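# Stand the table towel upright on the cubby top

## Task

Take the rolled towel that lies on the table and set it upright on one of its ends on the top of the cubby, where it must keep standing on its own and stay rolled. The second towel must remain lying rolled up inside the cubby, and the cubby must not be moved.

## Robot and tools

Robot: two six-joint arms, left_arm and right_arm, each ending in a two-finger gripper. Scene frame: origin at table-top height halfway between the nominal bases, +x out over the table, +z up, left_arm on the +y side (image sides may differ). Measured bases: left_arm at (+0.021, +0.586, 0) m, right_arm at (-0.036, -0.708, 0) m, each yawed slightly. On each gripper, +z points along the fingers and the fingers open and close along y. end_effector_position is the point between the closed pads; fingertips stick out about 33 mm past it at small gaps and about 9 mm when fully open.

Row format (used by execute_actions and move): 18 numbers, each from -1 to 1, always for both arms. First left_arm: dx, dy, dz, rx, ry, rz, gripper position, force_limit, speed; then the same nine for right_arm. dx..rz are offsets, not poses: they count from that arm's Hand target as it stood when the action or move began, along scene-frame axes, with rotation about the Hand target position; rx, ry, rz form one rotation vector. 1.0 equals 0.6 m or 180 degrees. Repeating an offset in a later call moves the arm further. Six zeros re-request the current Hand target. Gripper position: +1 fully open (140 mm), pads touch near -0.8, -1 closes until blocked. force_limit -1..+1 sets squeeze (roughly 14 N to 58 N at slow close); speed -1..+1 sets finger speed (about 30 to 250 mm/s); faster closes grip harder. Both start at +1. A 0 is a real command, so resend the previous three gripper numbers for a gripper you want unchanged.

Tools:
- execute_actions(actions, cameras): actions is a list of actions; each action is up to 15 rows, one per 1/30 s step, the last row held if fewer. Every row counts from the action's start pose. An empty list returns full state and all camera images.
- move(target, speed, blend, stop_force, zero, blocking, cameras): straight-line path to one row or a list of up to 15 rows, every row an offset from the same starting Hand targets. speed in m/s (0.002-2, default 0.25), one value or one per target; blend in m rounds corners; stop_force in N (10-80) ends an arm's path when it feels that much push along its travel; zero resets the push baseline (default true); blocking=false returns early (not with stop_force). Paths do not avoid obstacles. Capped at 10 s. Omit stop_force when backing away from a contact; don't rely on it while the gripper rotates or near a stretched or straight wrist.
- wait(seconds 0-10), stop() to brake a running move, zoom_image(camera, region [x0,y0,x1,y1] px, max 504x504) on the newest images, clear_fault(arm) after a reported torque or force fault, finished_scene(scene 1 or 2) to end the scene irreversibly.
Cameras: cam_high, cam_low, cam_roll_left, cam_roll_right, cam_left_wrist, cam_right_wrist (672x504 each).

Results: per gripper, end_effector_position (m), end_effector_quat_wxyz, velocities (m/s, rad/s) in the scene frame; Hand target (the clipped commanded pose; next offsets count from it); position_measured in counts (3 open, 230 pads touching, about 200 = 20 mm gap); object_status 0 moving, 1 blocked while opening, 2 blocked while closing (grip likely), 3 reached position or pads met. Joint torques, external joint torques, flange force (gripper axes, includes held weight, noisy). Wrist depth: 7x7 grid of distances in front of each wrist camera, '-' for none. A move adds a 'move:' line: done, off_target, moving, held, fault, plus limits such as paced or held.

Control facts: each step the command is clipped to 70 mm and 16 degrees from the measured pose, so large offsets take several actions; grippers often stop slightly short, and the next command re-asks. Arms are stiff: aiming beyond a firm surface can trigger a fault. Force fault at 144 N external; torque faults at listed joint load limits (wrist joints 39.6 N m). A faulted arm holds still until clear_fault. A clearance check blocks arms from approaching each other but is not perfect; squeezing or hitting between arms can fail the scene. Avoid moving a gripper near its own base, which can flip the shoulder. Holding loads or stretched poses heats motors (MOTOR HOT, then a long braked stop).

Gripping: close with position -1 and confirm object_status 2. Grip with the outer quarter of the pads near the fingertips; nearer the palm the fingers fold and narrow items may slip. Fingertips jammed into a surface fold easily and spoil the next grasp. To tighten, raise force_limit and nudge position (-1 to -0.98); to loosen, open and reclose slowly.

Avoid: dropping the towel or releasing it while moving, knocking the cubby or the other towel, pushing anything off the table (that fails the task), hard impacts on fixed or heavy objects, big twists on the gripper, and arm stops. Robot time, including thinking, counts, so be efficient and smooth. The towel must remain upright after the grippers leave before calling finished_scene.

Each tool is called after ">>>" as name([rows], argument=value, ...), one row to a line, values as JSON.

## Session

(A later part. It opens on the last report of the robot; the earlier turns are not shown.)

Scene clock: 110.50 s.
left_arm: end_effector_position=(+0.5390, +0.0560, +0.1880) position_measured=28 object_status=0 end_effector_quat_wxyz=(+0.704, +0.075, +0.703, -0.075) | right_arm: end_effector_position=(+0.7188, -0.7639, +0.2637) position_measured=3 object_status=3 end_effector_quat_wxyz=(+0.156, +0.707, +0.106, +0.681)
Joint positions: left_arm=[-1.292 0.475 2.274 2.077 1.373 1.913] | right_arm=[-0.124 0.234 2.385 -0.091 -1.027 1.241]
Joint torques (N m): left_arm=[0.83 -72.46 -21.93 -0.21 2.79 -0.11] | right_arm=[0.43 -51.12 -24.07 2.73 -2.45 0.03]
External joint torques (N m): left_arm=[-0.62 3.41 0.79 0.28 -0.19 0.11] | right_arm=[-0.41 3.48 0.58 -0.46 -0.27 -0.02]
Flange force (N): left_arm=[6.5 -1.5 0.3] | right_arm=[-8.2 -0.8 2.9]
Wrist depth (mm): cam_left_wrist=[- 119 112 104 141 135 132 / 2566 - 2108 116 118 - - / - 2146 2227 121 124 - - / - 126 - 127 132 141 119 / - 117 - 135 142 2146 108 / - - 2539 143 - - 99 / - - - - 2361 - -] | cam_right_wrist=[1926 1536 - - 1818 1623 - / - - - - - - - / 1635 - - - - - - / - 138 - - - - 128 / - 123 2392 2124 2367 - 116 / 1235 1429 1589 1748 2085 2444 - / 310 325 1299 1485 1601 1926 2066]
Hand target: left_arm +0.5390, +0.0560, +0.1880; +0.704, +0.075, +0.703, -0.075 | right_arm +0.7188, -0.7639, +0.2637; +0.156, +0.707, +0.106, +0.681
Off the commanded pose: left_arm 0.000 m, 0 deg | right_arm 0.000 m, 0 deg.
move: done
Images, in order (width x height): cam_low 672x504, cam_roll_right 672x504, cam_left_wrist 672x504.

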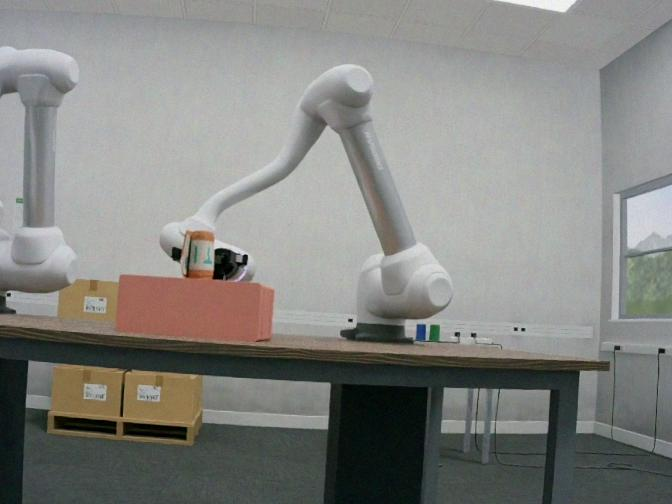

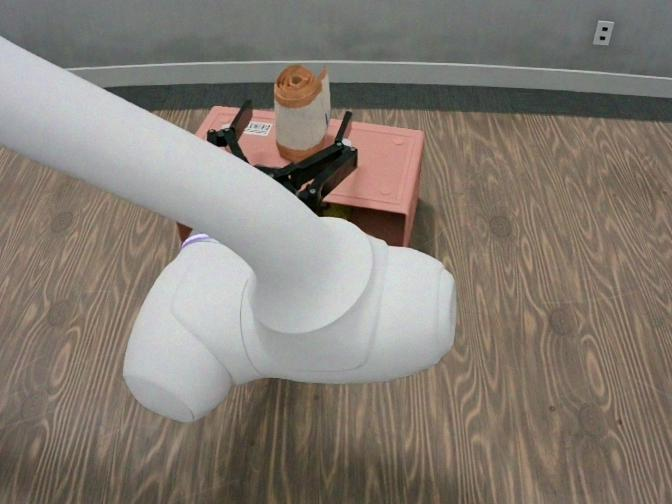

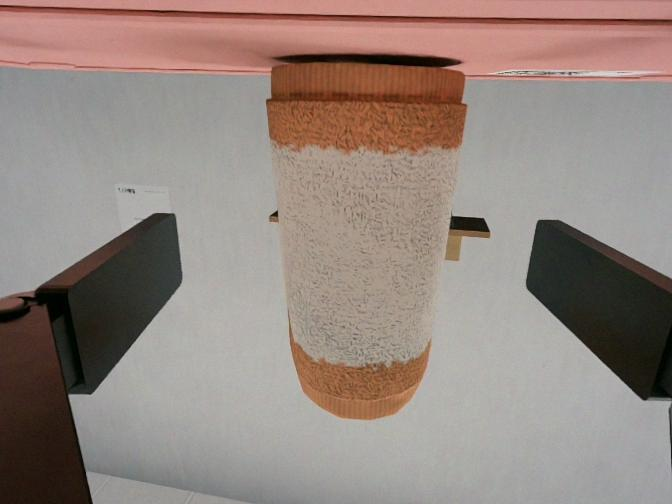

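>>> move(target=[-0.2,0.0432,0,0,0,0,0.8,-1,-1,0,0,0,0,0,0,1,1,1], speed=0.2, cameras=["cam_low","cam_roll_right","cam_high","cam_left_wrist"])

Scene clock: 114.47 s.
left_arm: end_effector_position=(+0.4190, +0.0819, +0.1880) position_measured=28 object_status=3 end_effector_quat_wxyz=(+0.704, +0.075, +0.703, -0.075) | right_arm: end_effector_position=(+0.7188, -0.7639, +0.2637) position_measured=3 object_status=3 end_effector_quat_wxyz=(+0.156, +0.707, +0.106, +0.681)
Joint positions: left_arm=[-1.531 0.429 2.383 1.856 1.476 1.887] | right_arm=[-0.124 0.234 2.385 -0.091 -1.027 1.241]
Joint torques (N m): left_arm=[-0.13 -64.58 -19.12 0.27 2.8 -0.12] | right_arm=[0.17 -50.78 -23.92 2.73 -2.46 0.05]
External joint torques (N m): left_arm=[0.07 2.53 0.54 0.2 -0.18 0.12] | right_arm=[-0.25 3.2 0.42 -0.45 -0.27 -0.03]
Flange force (N): left_arm=[5.3 -0.8 1.1] | right_arm=[-7.4 -1.0 2.9]
Wrist depth (mm): cam_left_wrist=[- - - 163 311 316 234 / 2127 2459 2409 236 - - 1984 / 2409 2409 2338 247 1845 1920 1749 / - 126 2778 259 2127 150 1920 / - 118 - 2485 - - 108 / - - - - 2539 - 99 / - - - - - - -] | cam_right_wrist=[1314 - - - 1448 1557 - / 1635 - - - - 1818 - / - - - - - - - / - 139 1848 1943 - - 128 / - 1647 1910 2048 - 2207 116 / 1270 1394 1578 1790 2085 1833 - / 308 326 349 1476 1578 1878 2066]
Hand target: left_arm +0.4190, +0.0819, +0.1880; +0.704, +0.075, +0.703, -0.075 | right_arm +0.7188, -0.7639, +0.2637; +0.156, +0.707, +0.106, +0.681
Off the commanded pose: left_arm 0.000 m, 0 deg | right_arm 0.000 m, 0 deg.
move: done
Images, in order (width x height): cam_high 672x504, cam_low 672x504, cam_roll_right 672x504, cam_left_wrist 672x504.

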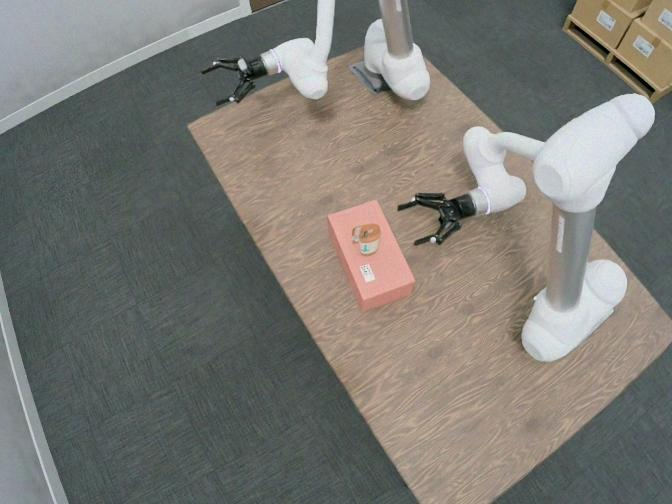

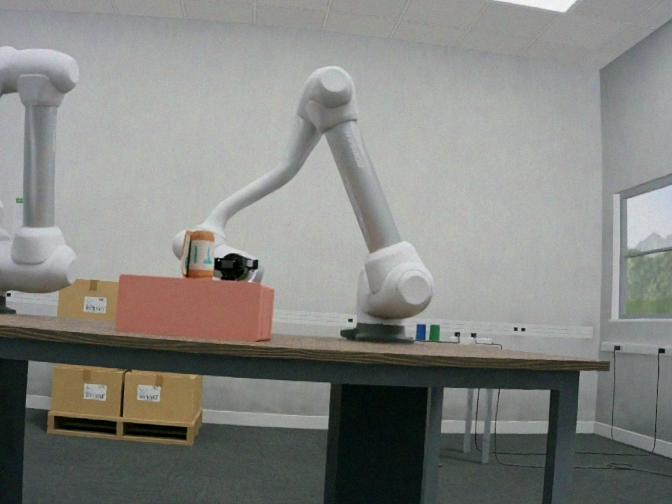

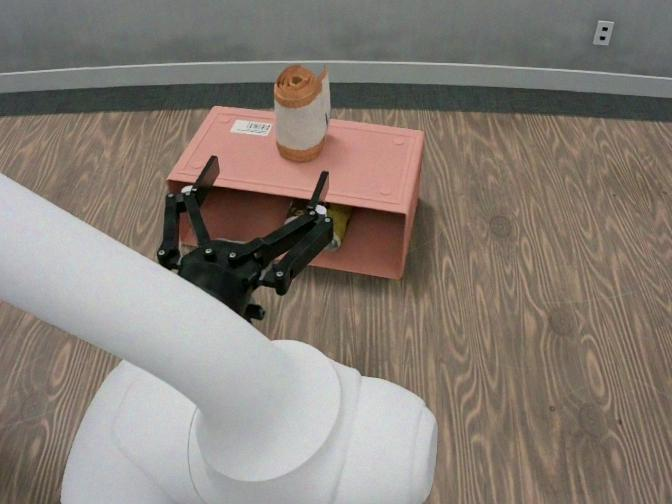

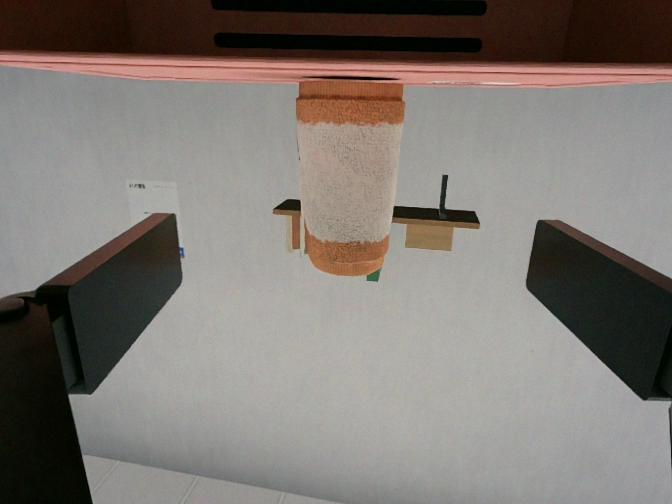

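Towel stands on the cubby, rolled up; the other towel is still in the cubby.

>>> finished_scene(scene=1)

The scene is finished: the task was done.


## Next scene

The same job, from a new start.

>>> execute_actions(actions=[])

Scene clock: 0.00 s.
left_arm: end_effector_position=(+0.7191, +0.1873, +0.2921) position_measured=3 object_status=3 end_effector_quat_wxyz=(+0.035, +0.817, -0.516, +0.256) | right_arm: end_effector_position=(+0.0176, -0.2315, +0.1445) position_measured=3 object_status=3 end_effector_quat_wxyz=(-0.360, +0.188, +0.835, +0.371)
Joint positions: left_arm=[-0.575 0.182 1.721 -0.13 0.727 2.245] | right_arm=[0.745 0.01 2.57 1.43 1.079 -1.511]
Joint velocities: within noise
Joint torques (N m): no reading
External joint torques (N m): no reading
Flange force (N): no reading
Wrist depth (mm): cam_left_wrist=[1663 1628 1533 1494 463 447 429 / 1640 1553 1504 1414 453 437 279 / 1617 1543 1457 463 445 428 277 / 1574 153 1440 450 433 418 137 / 109 1457 461 441 422 408 113 / 1494 1431 451 432 412 397 383 / 1414 1389 438 420 406 390 377] | cam_right_wrist=[1457 1623 1894 546 4058 2952 2612 / 288 328 386 472 601 800 693 / 260 291 332 396 491 628 724 / 237 139 299 346 413 479 136 / - 236 268 305 358 416 116 / 198 219 242 276 316 366 422 / 191 202 223 249 282 292 306]
Hand target: left_arm +0.7191, +0.1873, +0.2921; +0.035, +0.817, -0.516, +0.256 | right_arm +0.0176, -0.2315, +0.1445; -0.360, +0.188, +0.835, +0.371
Tool commands: left_gripper/position=+1.0 left_gripper/force_limit=+1.0 left_gripper/speed=+1.0 right_gripper/position=+1.0 right_gripper/force_limit=+1.0 right_gripper/speed=+1.0

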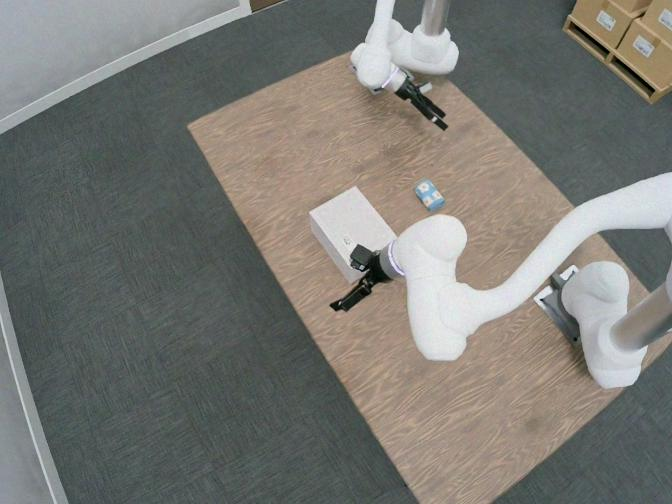

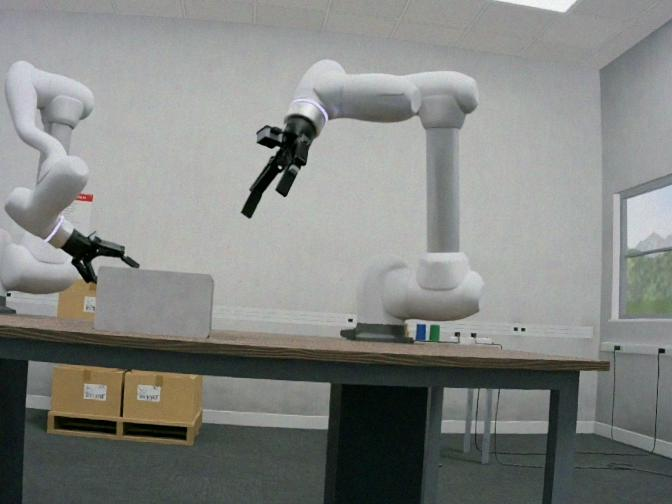

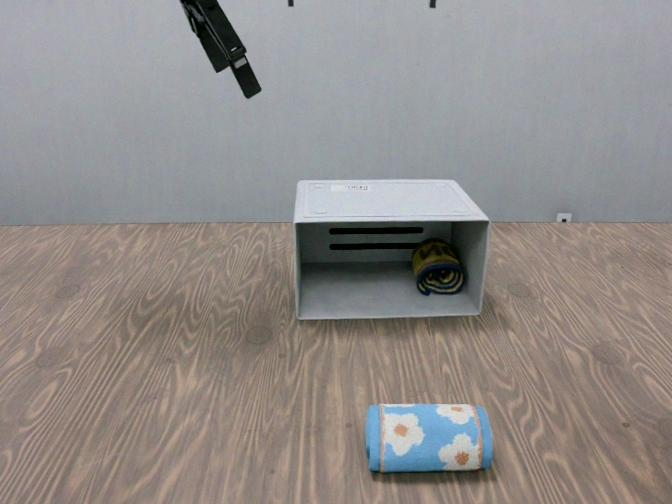

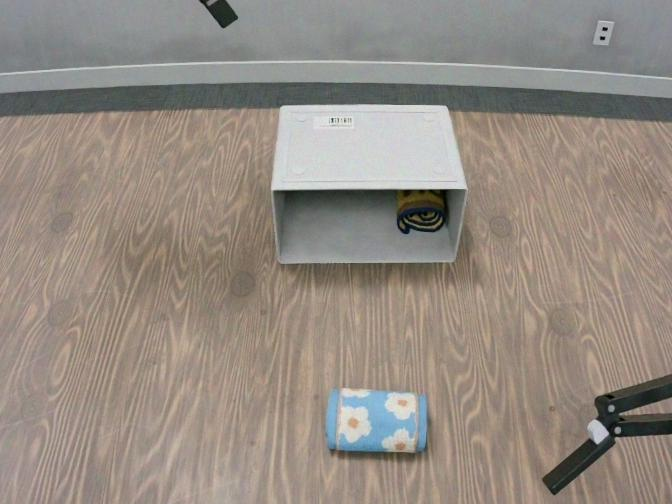

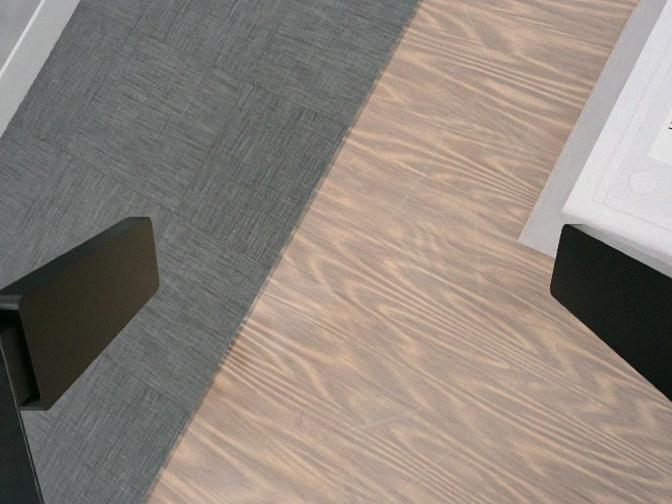

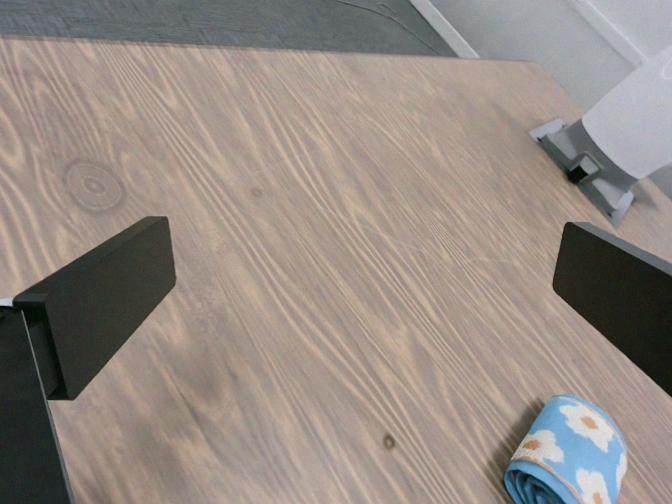

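>>> move(target=[-0.465,-0.529,0.18,0.1335,0.1015,-0.1381,1,-1,0,0,0,0,0,0,0,1,1,1], speed=0.4, cameras=["cam_left_wrist"])

Scene clock: 19.27 s.
left_arm: end_effector_position=(+0.4401, -0.1300, +0.4002) position_measured=3 object_status=3 end_effector_quat_wxyz=(+0.000, +0.707, -0.707, +0.000) | right_arm: end_effector_position=(+0.0176, -0.2315, +0.1445) position_measured=3 object_status=3 end_effector_quat_wxyz=(-0.360, +0.188, +0.835, +0.371)
Joint positions: left_arm=[-1.131 0.451 1.08 -0.001 1.611 2.058] | right_arm=[0.745 0.01 2.57 1.43 1.079 -1.511]
Joint torques (N m): left_arm=[1.19 -94.23 -43.54 4.25 0.31 -0.15] | right_arm=[0.53 -30.6 -27.07 2.1 2.22 0.06]
External joint torques (N m): left_arm=[-0.91 6.38 1.22 0.08 -0.36 0.15] | right_arm=[-0.5 3.09 0.71 -0.51 -0.27 -0.04]
Flange force (N): left_arm=[7.4 -3.2 2.5] | right_arm=[-8.5 -0.7 2.3]
Wrist depth (mm): cam_left_wrist=[483 485 487 488 491 490 492 / 513 507 511 513 514 517 520 / 540 387 400 544 548 544 553 / 558 141 422 576 580 572 137 / 109 141 454 613 621 625 112 / 654 656 660 660 658 663 673 / 1789 696 705 707 709 711 711] | cam_right_wrist=[1412 1635 1976 2583 3342 3157 - / 289 326 384 470 603 809 680 / 260 290 336 397 490 635 728 / 237 139 299 345 414 479 136 / - 234 268 306 358 417 116 / 198 219 243 274 314 359 419 / 191 201 223 248 281 297 307]
Hand target: left_arm +0.4401, -0.1301, +0.4001; +0.000, +0.707, -0.707, +0.000 | right_arm +0.0176, -0.2315, +0.1445; -0.360, +0.188, +0.835, +0.371
Off the commanded pose: left_arm 0.000 m, 0 deg | right_arm 0.000 m, 0 deg.
move: done
Images, in order (width x height): cam_left_wrist 672x504.

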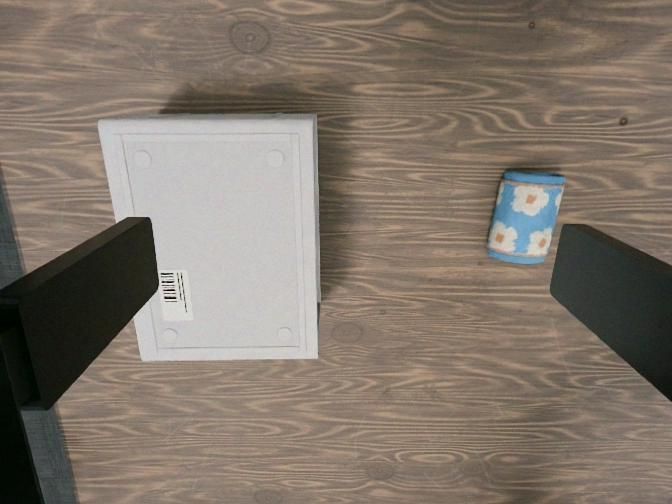

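>>> move(target=[-0.3657,0.1785,-0.4918,0,0,-0.0189,1,-1,0,0,0,0,0,0,0,1,1,1], speed=0.35, cameras=["cam_left_wrist","cam_roll_left"])

Scene clock: 30.20 s.
left_arm: end_effector_position=(+0.2207, -0.0230, +0.1051) position_measured=3 object_status=3 end_effector_quat_wxyz=(+0.000, -0.686, +0.727, +0.000) | right_arm: end_effector_position=(+0.0176, -0.2315, +0.1445) position_measured=3 object_status=3 end_effector_quat_wxyz=(-0.360, +0.188, +0.835, +0.371)
Joint positions: left_arm=[-1.356 0.285 1.873 -0.001 0.983 1.893] | right_arm=[0.745 0.01 2.57 1.43 1.079 -1.511]
Joint torques (N m): left_arm=[0.71 -68.31 -35.77 3.52 0.25 -0.08] | right_arm=[0.74 -30.51 -27.2 2.04 2.24 0.06]
External joint torques (N m): left_arm=[-0.72 3.59 0.46 0.09 -0.3 0.08] | right_arm=[-0.64 2.99 0.84 -0.46 -0.29 -0.04]
Flange force (N): left_arm=[4.0 -0.5 4.3] | right_arm=[-8.5 -1.1 2.0]
Wrist depth (mm): cam_left_wrist=[215 215 215 193 212 217 218 / 226 226 227 190 194 229 229 / 239 239 239 201 211 242 242 / 247 142 254 217 253 253 137 / 109 269 270 271 272 274 112 / 290 288 288 289 290 290 293 / 308 307 309 311 312 312 314] | cam_right_wrist=[1438 1659 468 568 3497 2738 - / 288 324 384 466 609 829 691 / 259 290 336 399 490 638 726 / 237 139 299 346 410 474 136 / - 234 269 307 358 419 116 / 197 218 243 275 315 361 422 / 191 201 223 249 282 298 306]
Hand target: left_arm +0.2206, -0.0230, +0.1050; +0.000, +0.686, -0.727, +0.000 | right_arm +0.0176, -0.2315, +0.1445; -0.360, +0.188, +0.835, +0.371
Off the commanded pose: left_arm 0.000 m, 0 deg | right_arm 0.000 m, 0 deg.
move: done
Images, in order (width x height): cam_roll_left 672x504, cam_left_wrist 672x504.

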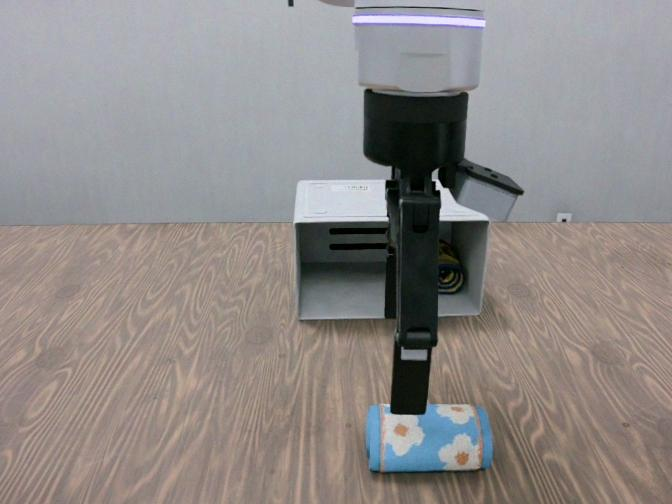

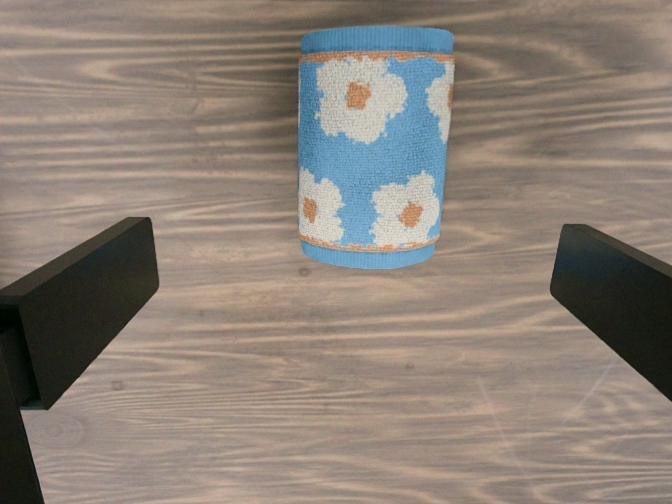

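>>> move([
  [-0.0167,-0.0067,-0.115,0,0,0,0.5,-1,0,0,0,0,0,0,0,1,1,1],
  [-0.0167,-0.0067,-0.115,0,0,0,-1,-1,-1,0,0,0,0,0,0,1,1,1],
], speed=0.15, cameras=["cam_left_wrist","cam_roll_left"])

Scene clock: 39.70 s.
left_arm: end_effector_position=(+0.2106, -0.0270, +0.0360) position_measured=166 object_status=2 end_effector_quat_wxyz=(+0.000, -0.686, +0.727, +0.000) | right_arm: end_effector_position=(+0.0176, -0.2315, +0.1445) position_measured=3 object_status=3 end_effector_quat_wxyz=(-0.360, +0.188, +0.835, +0.371)
Joint positions: left_arm=[-1.373 0.358 1.924 -0.001 0.86 1.876] | right_arm=[0.745 0.01 2.57 1.43 1.079 -1.511]
Joint torques (N m): left_arm=[1.58 -64.88 -28.65 3.57 0.05 -0.12] | right_arm=[0.38 -30.33 -27.21 2.05 2.22 0.06]
External joint torques (N m): left_arm=[-1.63 -3.85 -3.51 -0.29 -0.1 0.12] | right_arm=[-0.39 2.89 0.83 -0.45 -0.27 -0.04]
Flange force (N): left_arm=[2.4 1.6 -6.5] | right_arm=[-7.8 -1.0 2.5]
Wrist depth (mm): cam_left_wrist=[152 152 152 112 121 153 154 / 160 160 160 117 120 162 162 / 169 169 169 122 135 170 171 / 179 179 175 129 132 181 181 / - 85 79 136 136 94 83 / - 68 67 204 205 - - / - - - 220 220 - -] | cam_right_wrist=[1403 1623 479 2583 3247 - - / 288 327 387 469 601 795 674 / 259 292 335 397 491 648 726 / 240 258 297 348 415 477 135 / - 238 268 307 357 418 116 / - 218 243 276 314 361 311 / 191 202 223 249 282 297 296]
Hand target: left_arm +0.2106, -0.0270, +0.0360; +0.000, +0.686, -0.727, +0.000 | right_arm +0.0176, -0.2315, +0.1445; -0.360, +0.188, +0.835, +0.371
Off the commanded pose: left_arm 0.000 m, 0 deg | right_arm 0.000 m, 0 deg.
move: done
Images, in order (width x height): cam_roll_left 672x504, cam_left_wrist 672x504.

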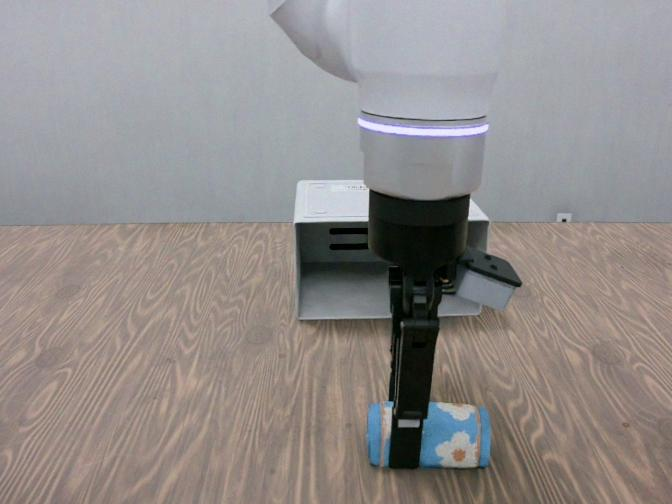

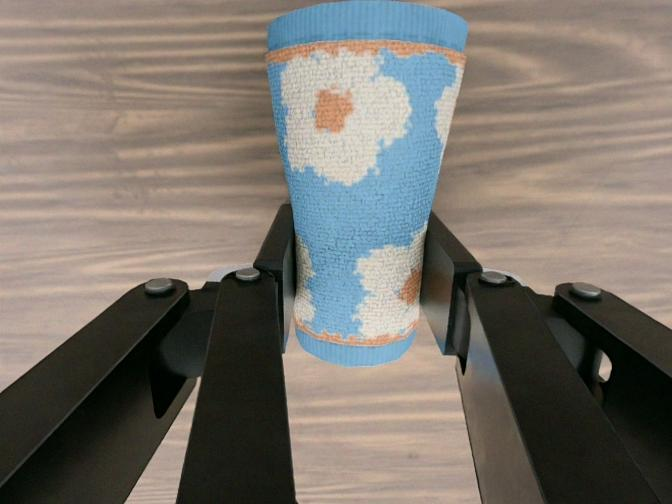

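>>> move([
  [0,0,0.2,0,0,0,-1,-1,-1,0,0,0,0,0,0,1,1,1],
  [0.5373,-0.015,0.44,0.3713,-0.3935,-0.3713,-1,-1,-1,0,0,0,0,0,0,1,1,1],
], speed=[0.25,0.4], blend=[0.04,0], cameras=["cam_high","cam_low","cam_roll_right","cam_left_wrist"])

Scene clock: 51.27 s.
left_arm: end_effector_position=(+0.5330, -0.0360, +0.3000) position_measured=167 object_status=2 end_effector_quat_wxyz=(+0.707, +0.000, +0.707, +0.000) | right_arm: end_effector_position=(+0.0176, -0.2315, +0.1445) position_measured=3 object_status=3 end_effector_quat_wxyz=(-0.360, +0.188, +0.835, +0.371)
Joint positions: left_arm=[-1.392 0.447 1.951 1.739 1.418 2.302] | right_arm=[0.745 0.01 2.57 1.43 1.079 -1.511]
Joint torques (N m): left_arm=[0.41 -81.5 -33.61 1.3 2.44 -0.12] | right_arm=[0.42 -30.44 -27.27 2.06 2.25 0.04]
External joint torques (N m): left_arm=[-0.39 3.92 1.21 0.05 -0.36 0.12] | right_arm=[-0.4 3.05 0.91 -0.47 -0.3 -0.02]
Flange force (N): left_arm=[5.3 -2.3 0.4] | right_arm=[-8.2 -1.0 2.7]
Wrist depth (mm): cam_left_wrist=[2018 - - 111 113 1968 - / - - - 116 119 - - / 2089 - - 122 124 - 1816 / 1889 - - 129 132 - 2166 / - 85 85 135 135 94 79 / - 71 67 2915 - - - / - - - 2108 - - -] | cam_right_wrist=[326 1601 1994 2470 3551 - - / 286 325 387 471 601 812 689 / 259 290 335 399 489 637 724 / 238 275 297 347 414 476 136 / - 237 268 305 356 417 116 / 198 217 242 275 317 368 419 / 192 202 223 247 282 327 372]
Hand target: left_arm +0.5330, -0.0360, +0.3000; +0.707, +0.000, +0.707, +0.000 | right_arm +0.0176, -0.2315, +0.1445; -0.360, +0.188, +0.835, +0.371
Off the commanded pose: left_arm 0.000 m, 0 deg | right_arm 0.000 m, 0 deg.
move: done
Images, in order (width x height): cam_high 672x504, cam_low 672x504, cam_roll_right 672x504, cam_left_wrist 672x504.

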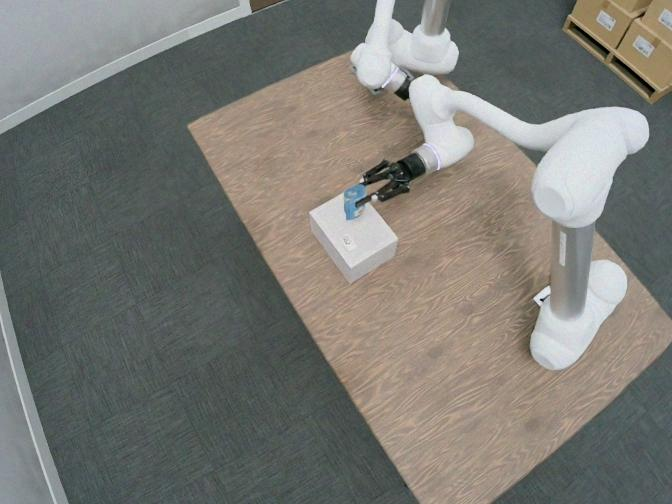

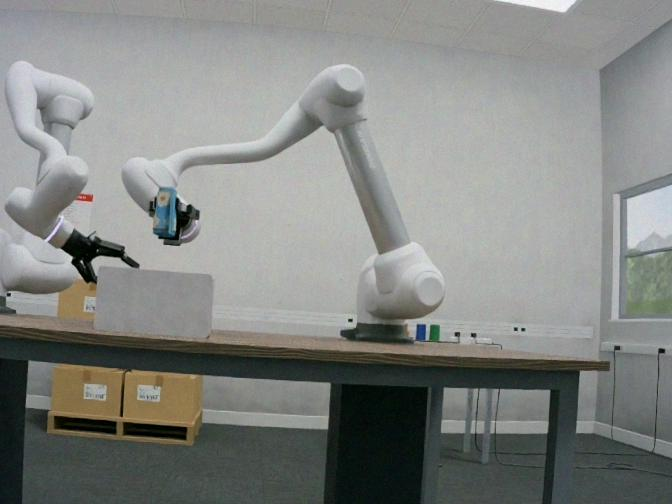

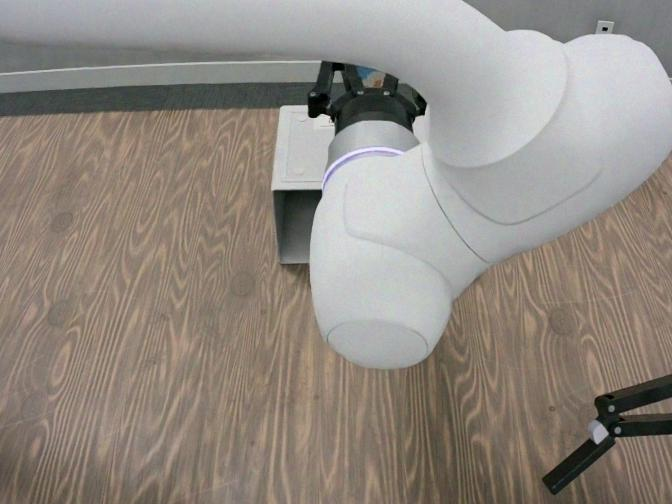

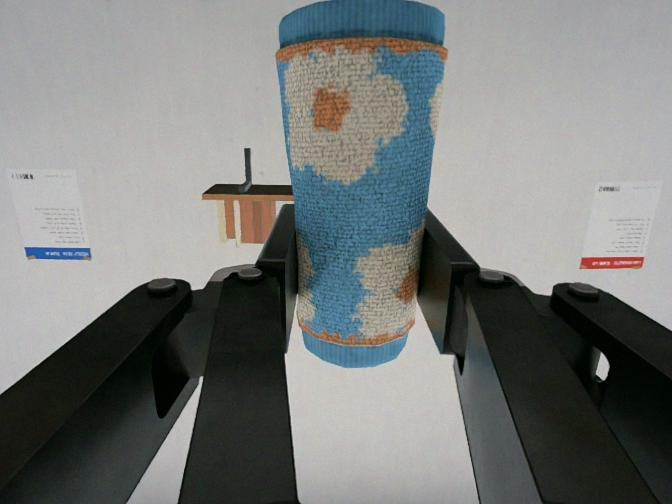

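>>> zoom_image(camera="cam_low", region=[90, 150, 250, 345])

>>> move(target=[0,0,-0.1083,0,0,0,-1,-1,-1,0,0,0,0,0,0,1,1,1], speed=0.15)

>>> move(target=[0,0,-0.05,0,0,0,-1,-1,-1,0,0,0,0,0,0,1,1,1], speed=0.02, stop_force=10, cameras=["cam_low","cam_roll_right","cam_left_wrist"])

Scaled by 2.585.

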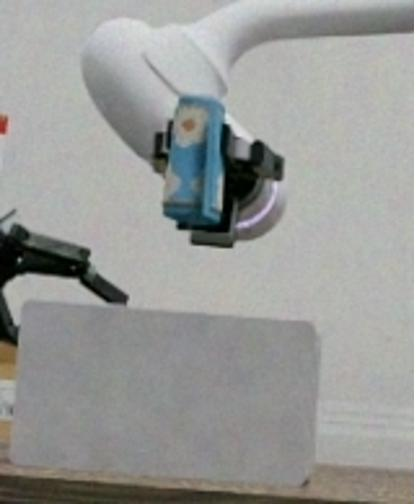

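Scene clock: 54.23 s.
left_arm: end_effector_position=(+0.5330, -0.0359, +0.2351) position_measured=167 object_status=2 end_effector_quat_wxyz=(+0.707, +0.000, +0.707, +0.000) | right_arm: end_effector_position=(+0.0176, -0.2315, +0.1445) position_measured=3 object_status=3 end_effector_quat_wxyz=(-0.360, +0.188, +0.835, +0.371)
Joint positions: left_arm=[-1.392 0.535 1.974 1.755 1.437 2.191] | right_arm=[0.745 0.01 2.57 1.43 1.079 -1.511]
Joint torques (N m): left_arm=[0.35 -85.23 -29.96 0.9 2.59 -0.13] | right_arm=[0.69 -30.26 -27.08 2.1 2.23 0.07]
External joint torques (N m): left_arm=[-0.43 2.96 0.9 0.24 -0.31 0.13] | right_arm=[-0.8 2.89 0.69 -0.49 -0.29 -0.05]
Flange force (N): left_arm=[4.2 -1.4 0.3] | right_arm=[-8.5 -0.9 1.3]
Wrist depth (mm): cam_left_wrist=[- - - 111 113 - 1874 / - - 2001 116 116 - - / 1935 - - 122 123 2292 1951 / 2186 2270 108 129 130 - 2227 / - 85 91 136 135 94 79 / - 71 - 2361 - - - / - - - - - - -] | cam_right_wrist=[1420 1612 461 2583 3497 - - / 288 326 383 469 598 833 691 / 259 290 335 397 490 633 724 / 237 139 296 346 415 478 136 / - 234 268 306 357 417 116 / 198 219 243 273 315 371 422 / 192 201 223 249 282 325 371]
Hand target: left_arm +0.5330, -0.0360, +0.2350; +0.707, +0.000, +0.707, +0.000 | right_arm +0.0176, -0.2315, +0.1445; -0.360, +0.188, +0.835, +0.371
Off the commanded pose: left_arm 0.000 m, 0 deg | right_arm 0.000 m, 0 deg.
move: done

Scene clock: 56.37 s.
left_arm: end_effector_position=(+0.5330, -0.0360, +0.2050) position_measured=167 object_status=2 end_effector_quat_wxyz=(+0.707, +0.000, +0.707, +0.000) | right_arm: end_effector_position=(+0.0176, -0.2315, +0.1445) position_measured=3 object_status=3 end_effector_quat_wxyz=(-0.360, +0.188, +0.835, +0.371)
Joint positions: left_arm=[-1.392 0.578 1.981 1.762 1.446 2.142] | right_arm=[0.745 0.01 2.57 1.43 1.079 -1.511]
Joint torques (N m): left_arm=[0.48 -87.83 -27.99 0.79 2.41 -0.07] | right_arm=[0.57 -30.23 -27.13 2 2.22 0.05]
External joint torques (N m): left_arm=[-0.43 3.08 0.46 0.25 -0.06 0.07] | right_arm=[-0.52 2.83 0.78 -0.42 -0.27 -0.03]
Flange force (N): left_arm=[4.5 -2.1 0.3] | right_arm=[-7.9 -0.9 2.1]
Wrist depth (mm): cam_left_wrist=[- 124 120 113 114 138 136 / 2001 - - 116 122 1904 - / 2270 - - 122 125 1951 2089 / 2089 - 108 130 - 2207 - / - 85 85 137 136 94 79 / - 71 67 - - - - / - - - - - - -] | cam_right_wrist=[324 387 1959 2554 3392 - 2806 / 287 326 384 472 609 797 687 / 260 290 337 400 490 631 724 / 236 150 298 346 412 482 136 / - 238 268 307 356 418 116 / 198 219 242 277 315 371 420 / 192 201 222 249 281 326 375]
Hand target: left_arm +0.5330, -0.0360, +0.2050; +0.707, +0.000, +0.707, +0.000 | right_arm +0.0176, -0.2315, +0.1445; -0.360, +0.188, +0.835, +0.371
Off the commanded pose: left_arm 0.000 m, 0 deg | right_arm 0.000 m, 0 deg.
move: done
Images, in order (width x height): cam_low 672x504, cam_roll_right 672x504, cam_left_wrist 672x504.

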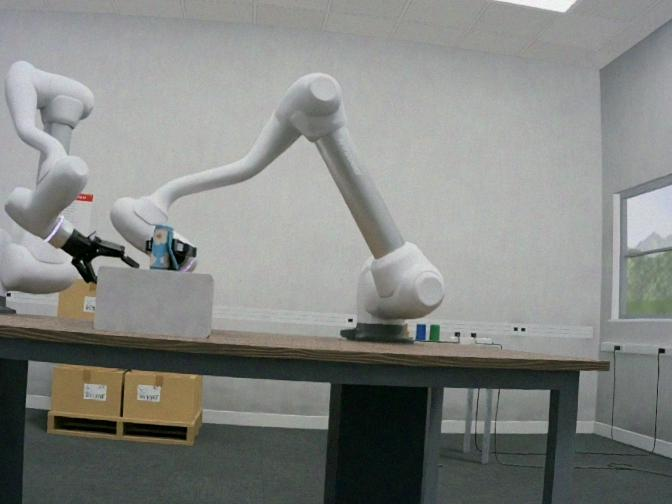

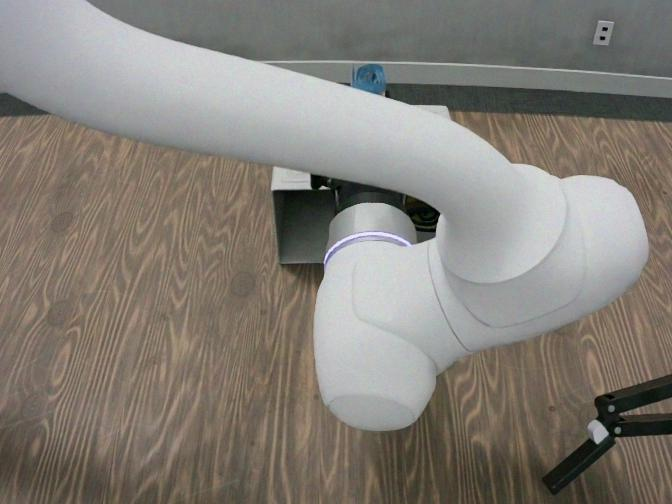

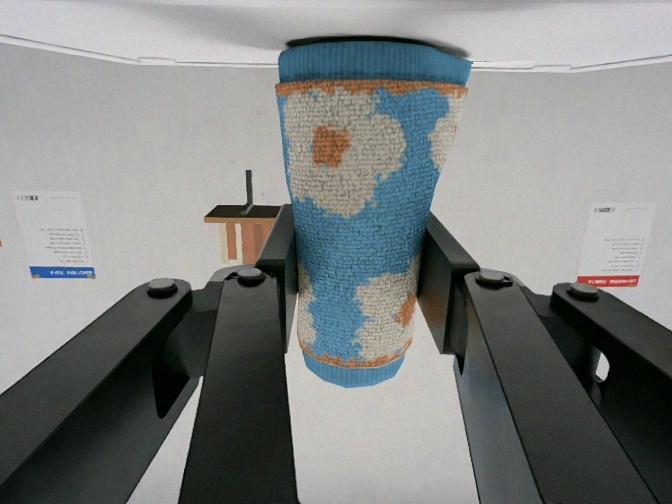

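>>> move(target=[0,0,0,0,0,0,0.8,-1,-1,0,0,0,0,0,0,1,1,1], speed=0.1, cameras=["cam_low","cam_left_wrist"])

Scene clock: 61.30 s.
left_arm: end_effector_position=(+0.5330, -0.0360, +0.2050) position_measured=28 object_status=0 end_effector_quat_wxyz=(+0.707, +0.000, +0.707, +0.000) | right_arm: end_effector_position=(+0.0176, -0.2315, +0.1445) position_measured=3 object_status=3 end_effector_quat_wxyz=(-0.360, +0.188, +0.835, +0.371)
Joint positions: left_arm=[-1.392 0.578 1.981 1.762 1.446 2.142] | right_arm=[0.745 0.01 2.57 1.43 1.079 -1.511]
Joint torques (N m): left_arm=[1.69 -87.81 -28.16 0.82 2.52 -0.1] | right_arm=[0.53 -30.42 -27.17 2.1 2.26 0.11]
External joint torques (N m): left_arm=[-1.8 3.19 0.62 0.21 -0.21 0.1] | right_arm=[-0.58 3.23 0.82 -0.5 -0.32 -0.09]
Flange force (N): left_arm=[4.6 -2.4 -1.8] | right_arm=[-9.1 -1.0 2.5]
Wrist depth (mm): cam_left_wrist=[- 122 120 112 114 138 136 / - - - 117 120 1935 1920 / 2338 - - 122 126 - 2071 / 2053 126 - 131 135 141 131 / - 118 - 139 2338 2338 108 / - - 2434 - - - 99 / - - 4216 3577 - - -] | cam_right_wrist=[1457 1647 1894 2583 3294 - 4209 / 287 326 384 466 601 803 676 / 260 290 334 398 489 640 728 / 237 152 298 346 414 480 135 / - 234 268 305 359 419 116 / 198 217 243 275 314 369 424 / 192 201 222 249 279 327 375]
Hand target: left_arm +0.5330, -0.0360, +0.2050; +0.707, +0.000, +0.707, +0.000 | right_arm +0.0176, -0.2315, +0.1445; -0.360, +0.188, +0.835, +0.371
Off the commanded pose: left_arm 0.000 m, 0 deg | right_arm 0.000 m, 0 deg.
move: done
Images, in order (width x height): cam_low 672x504, cam_left_wrist 672x504.

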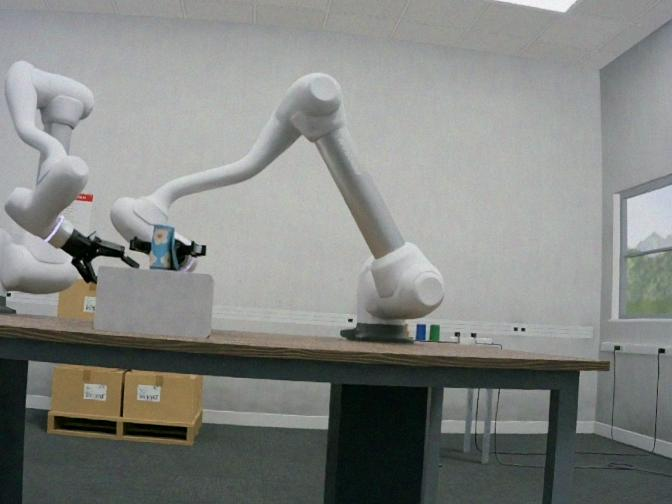

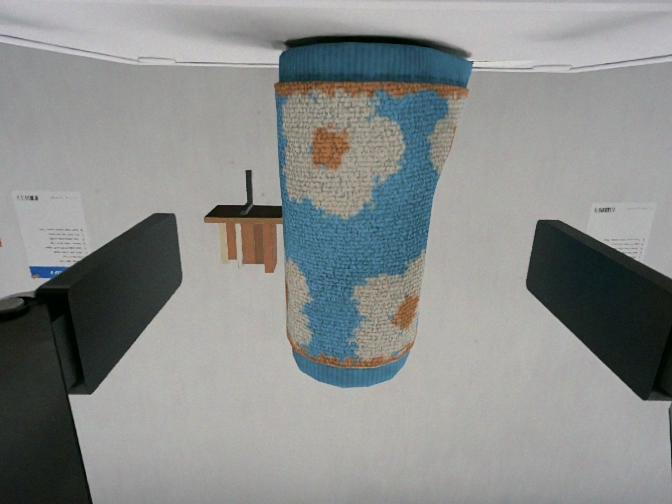

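>>> move(target=[-0.14,0,0,0,0,0,0.8,-1,-1,0,0,0,0,0,0,1,1,1], speed=0.15, cameras=["cam_low","cam_high","cam_left_wrist"])

Scene clock: 65.23 s.
left_arm: end_effector_position=(+0.4490, -0.0360, +0.2050) position_measured=28 object_status=3 end_effector_quat_wxyz=(+0.707, +0.000, +0.707, +0.000) | right_arm: end_effector_position=(+0.0176, -0.2315, +0.1445) position_measured=3 object_status=3 end_effector_quat_wxyz=(-0.360, +0.188, +0.835, +0.371)
Joint positions: left_arm=[-1.522 0.561 2.017 1.653 1.519 2.133] | right_arm=[0.745 0.01 2.57 1.43 1.079 -1.511]
Joint torques (N m): left_arm=[0.93 -85.48 -27.26 1.11 2.42 -0.13] | right_arm=[0.69 -30.33 -27.15 2.07 2.23 0.07]
External joint torques (N m): left_arm=[-0.72 3.13 0.61 0.15 -0.09 0.13] | right_arm=[-0.72 2.86 0.77 -0.47 -0.28 -0.05]
Flange force (N): left_arm=[4.6 -2.0 -0.6] | right_arm=[-8.3 -1.0 1.5]
Wrist depth (mm): cam_left_wrist=[186 228 223 214 205 194 177 / - - 1904 198 225 1775 - / 2146 - 2186 209 223 - - / 2227 126 2249 221 - 141 130 / - 118 2459 - - 2434 108 / - - - - - - 99 / - 2989 - - - - -] | cam_right_wrist=[1438 1671 1994 2612 3497 - - / 287 327 383 468 609 848 222 / 260 290 336 399 491 642 214 / 237 271 299 347 410 474 136 / - 237 268 305 358 419 116 / - 218 243 274 314 368 419 / 192 201 224 249 280 326 374]
Hand target: left_arm +0.4490, -0.0360, +0.2050; +0.707, +0.000, +0.707, +0.000 | right_arm +0.0176, -0.2315, +0.1445; -0.360, +0.188, +0.835, +0.371
Off the commanded pose: left_arm 0.000 m, 0 deg | right_arm 0.000 m, 0 deg.
move: done
Images, in order (width x height): cam_high 672x504, cam_low 672x504, cam_left_wrist 672x504.

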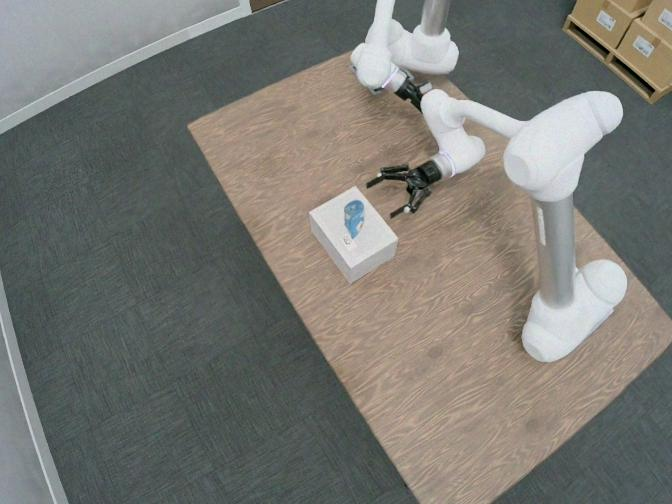

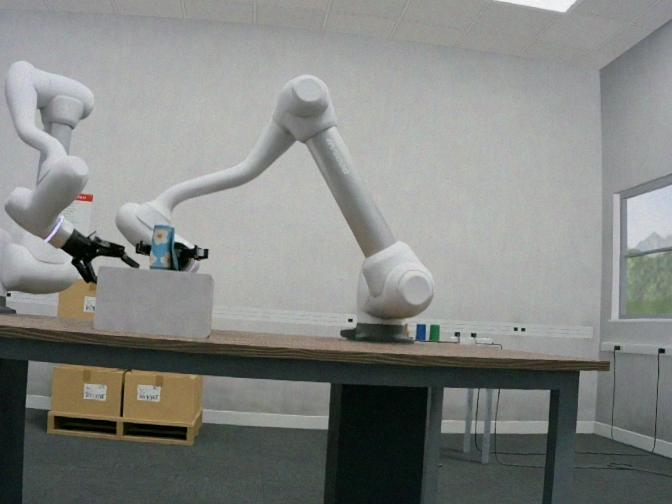

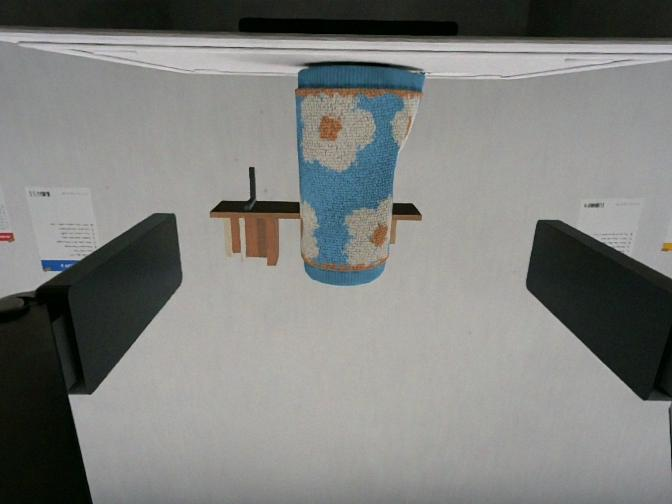

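>>> finished_scene(scene=2)

The scene is finished: the task was done.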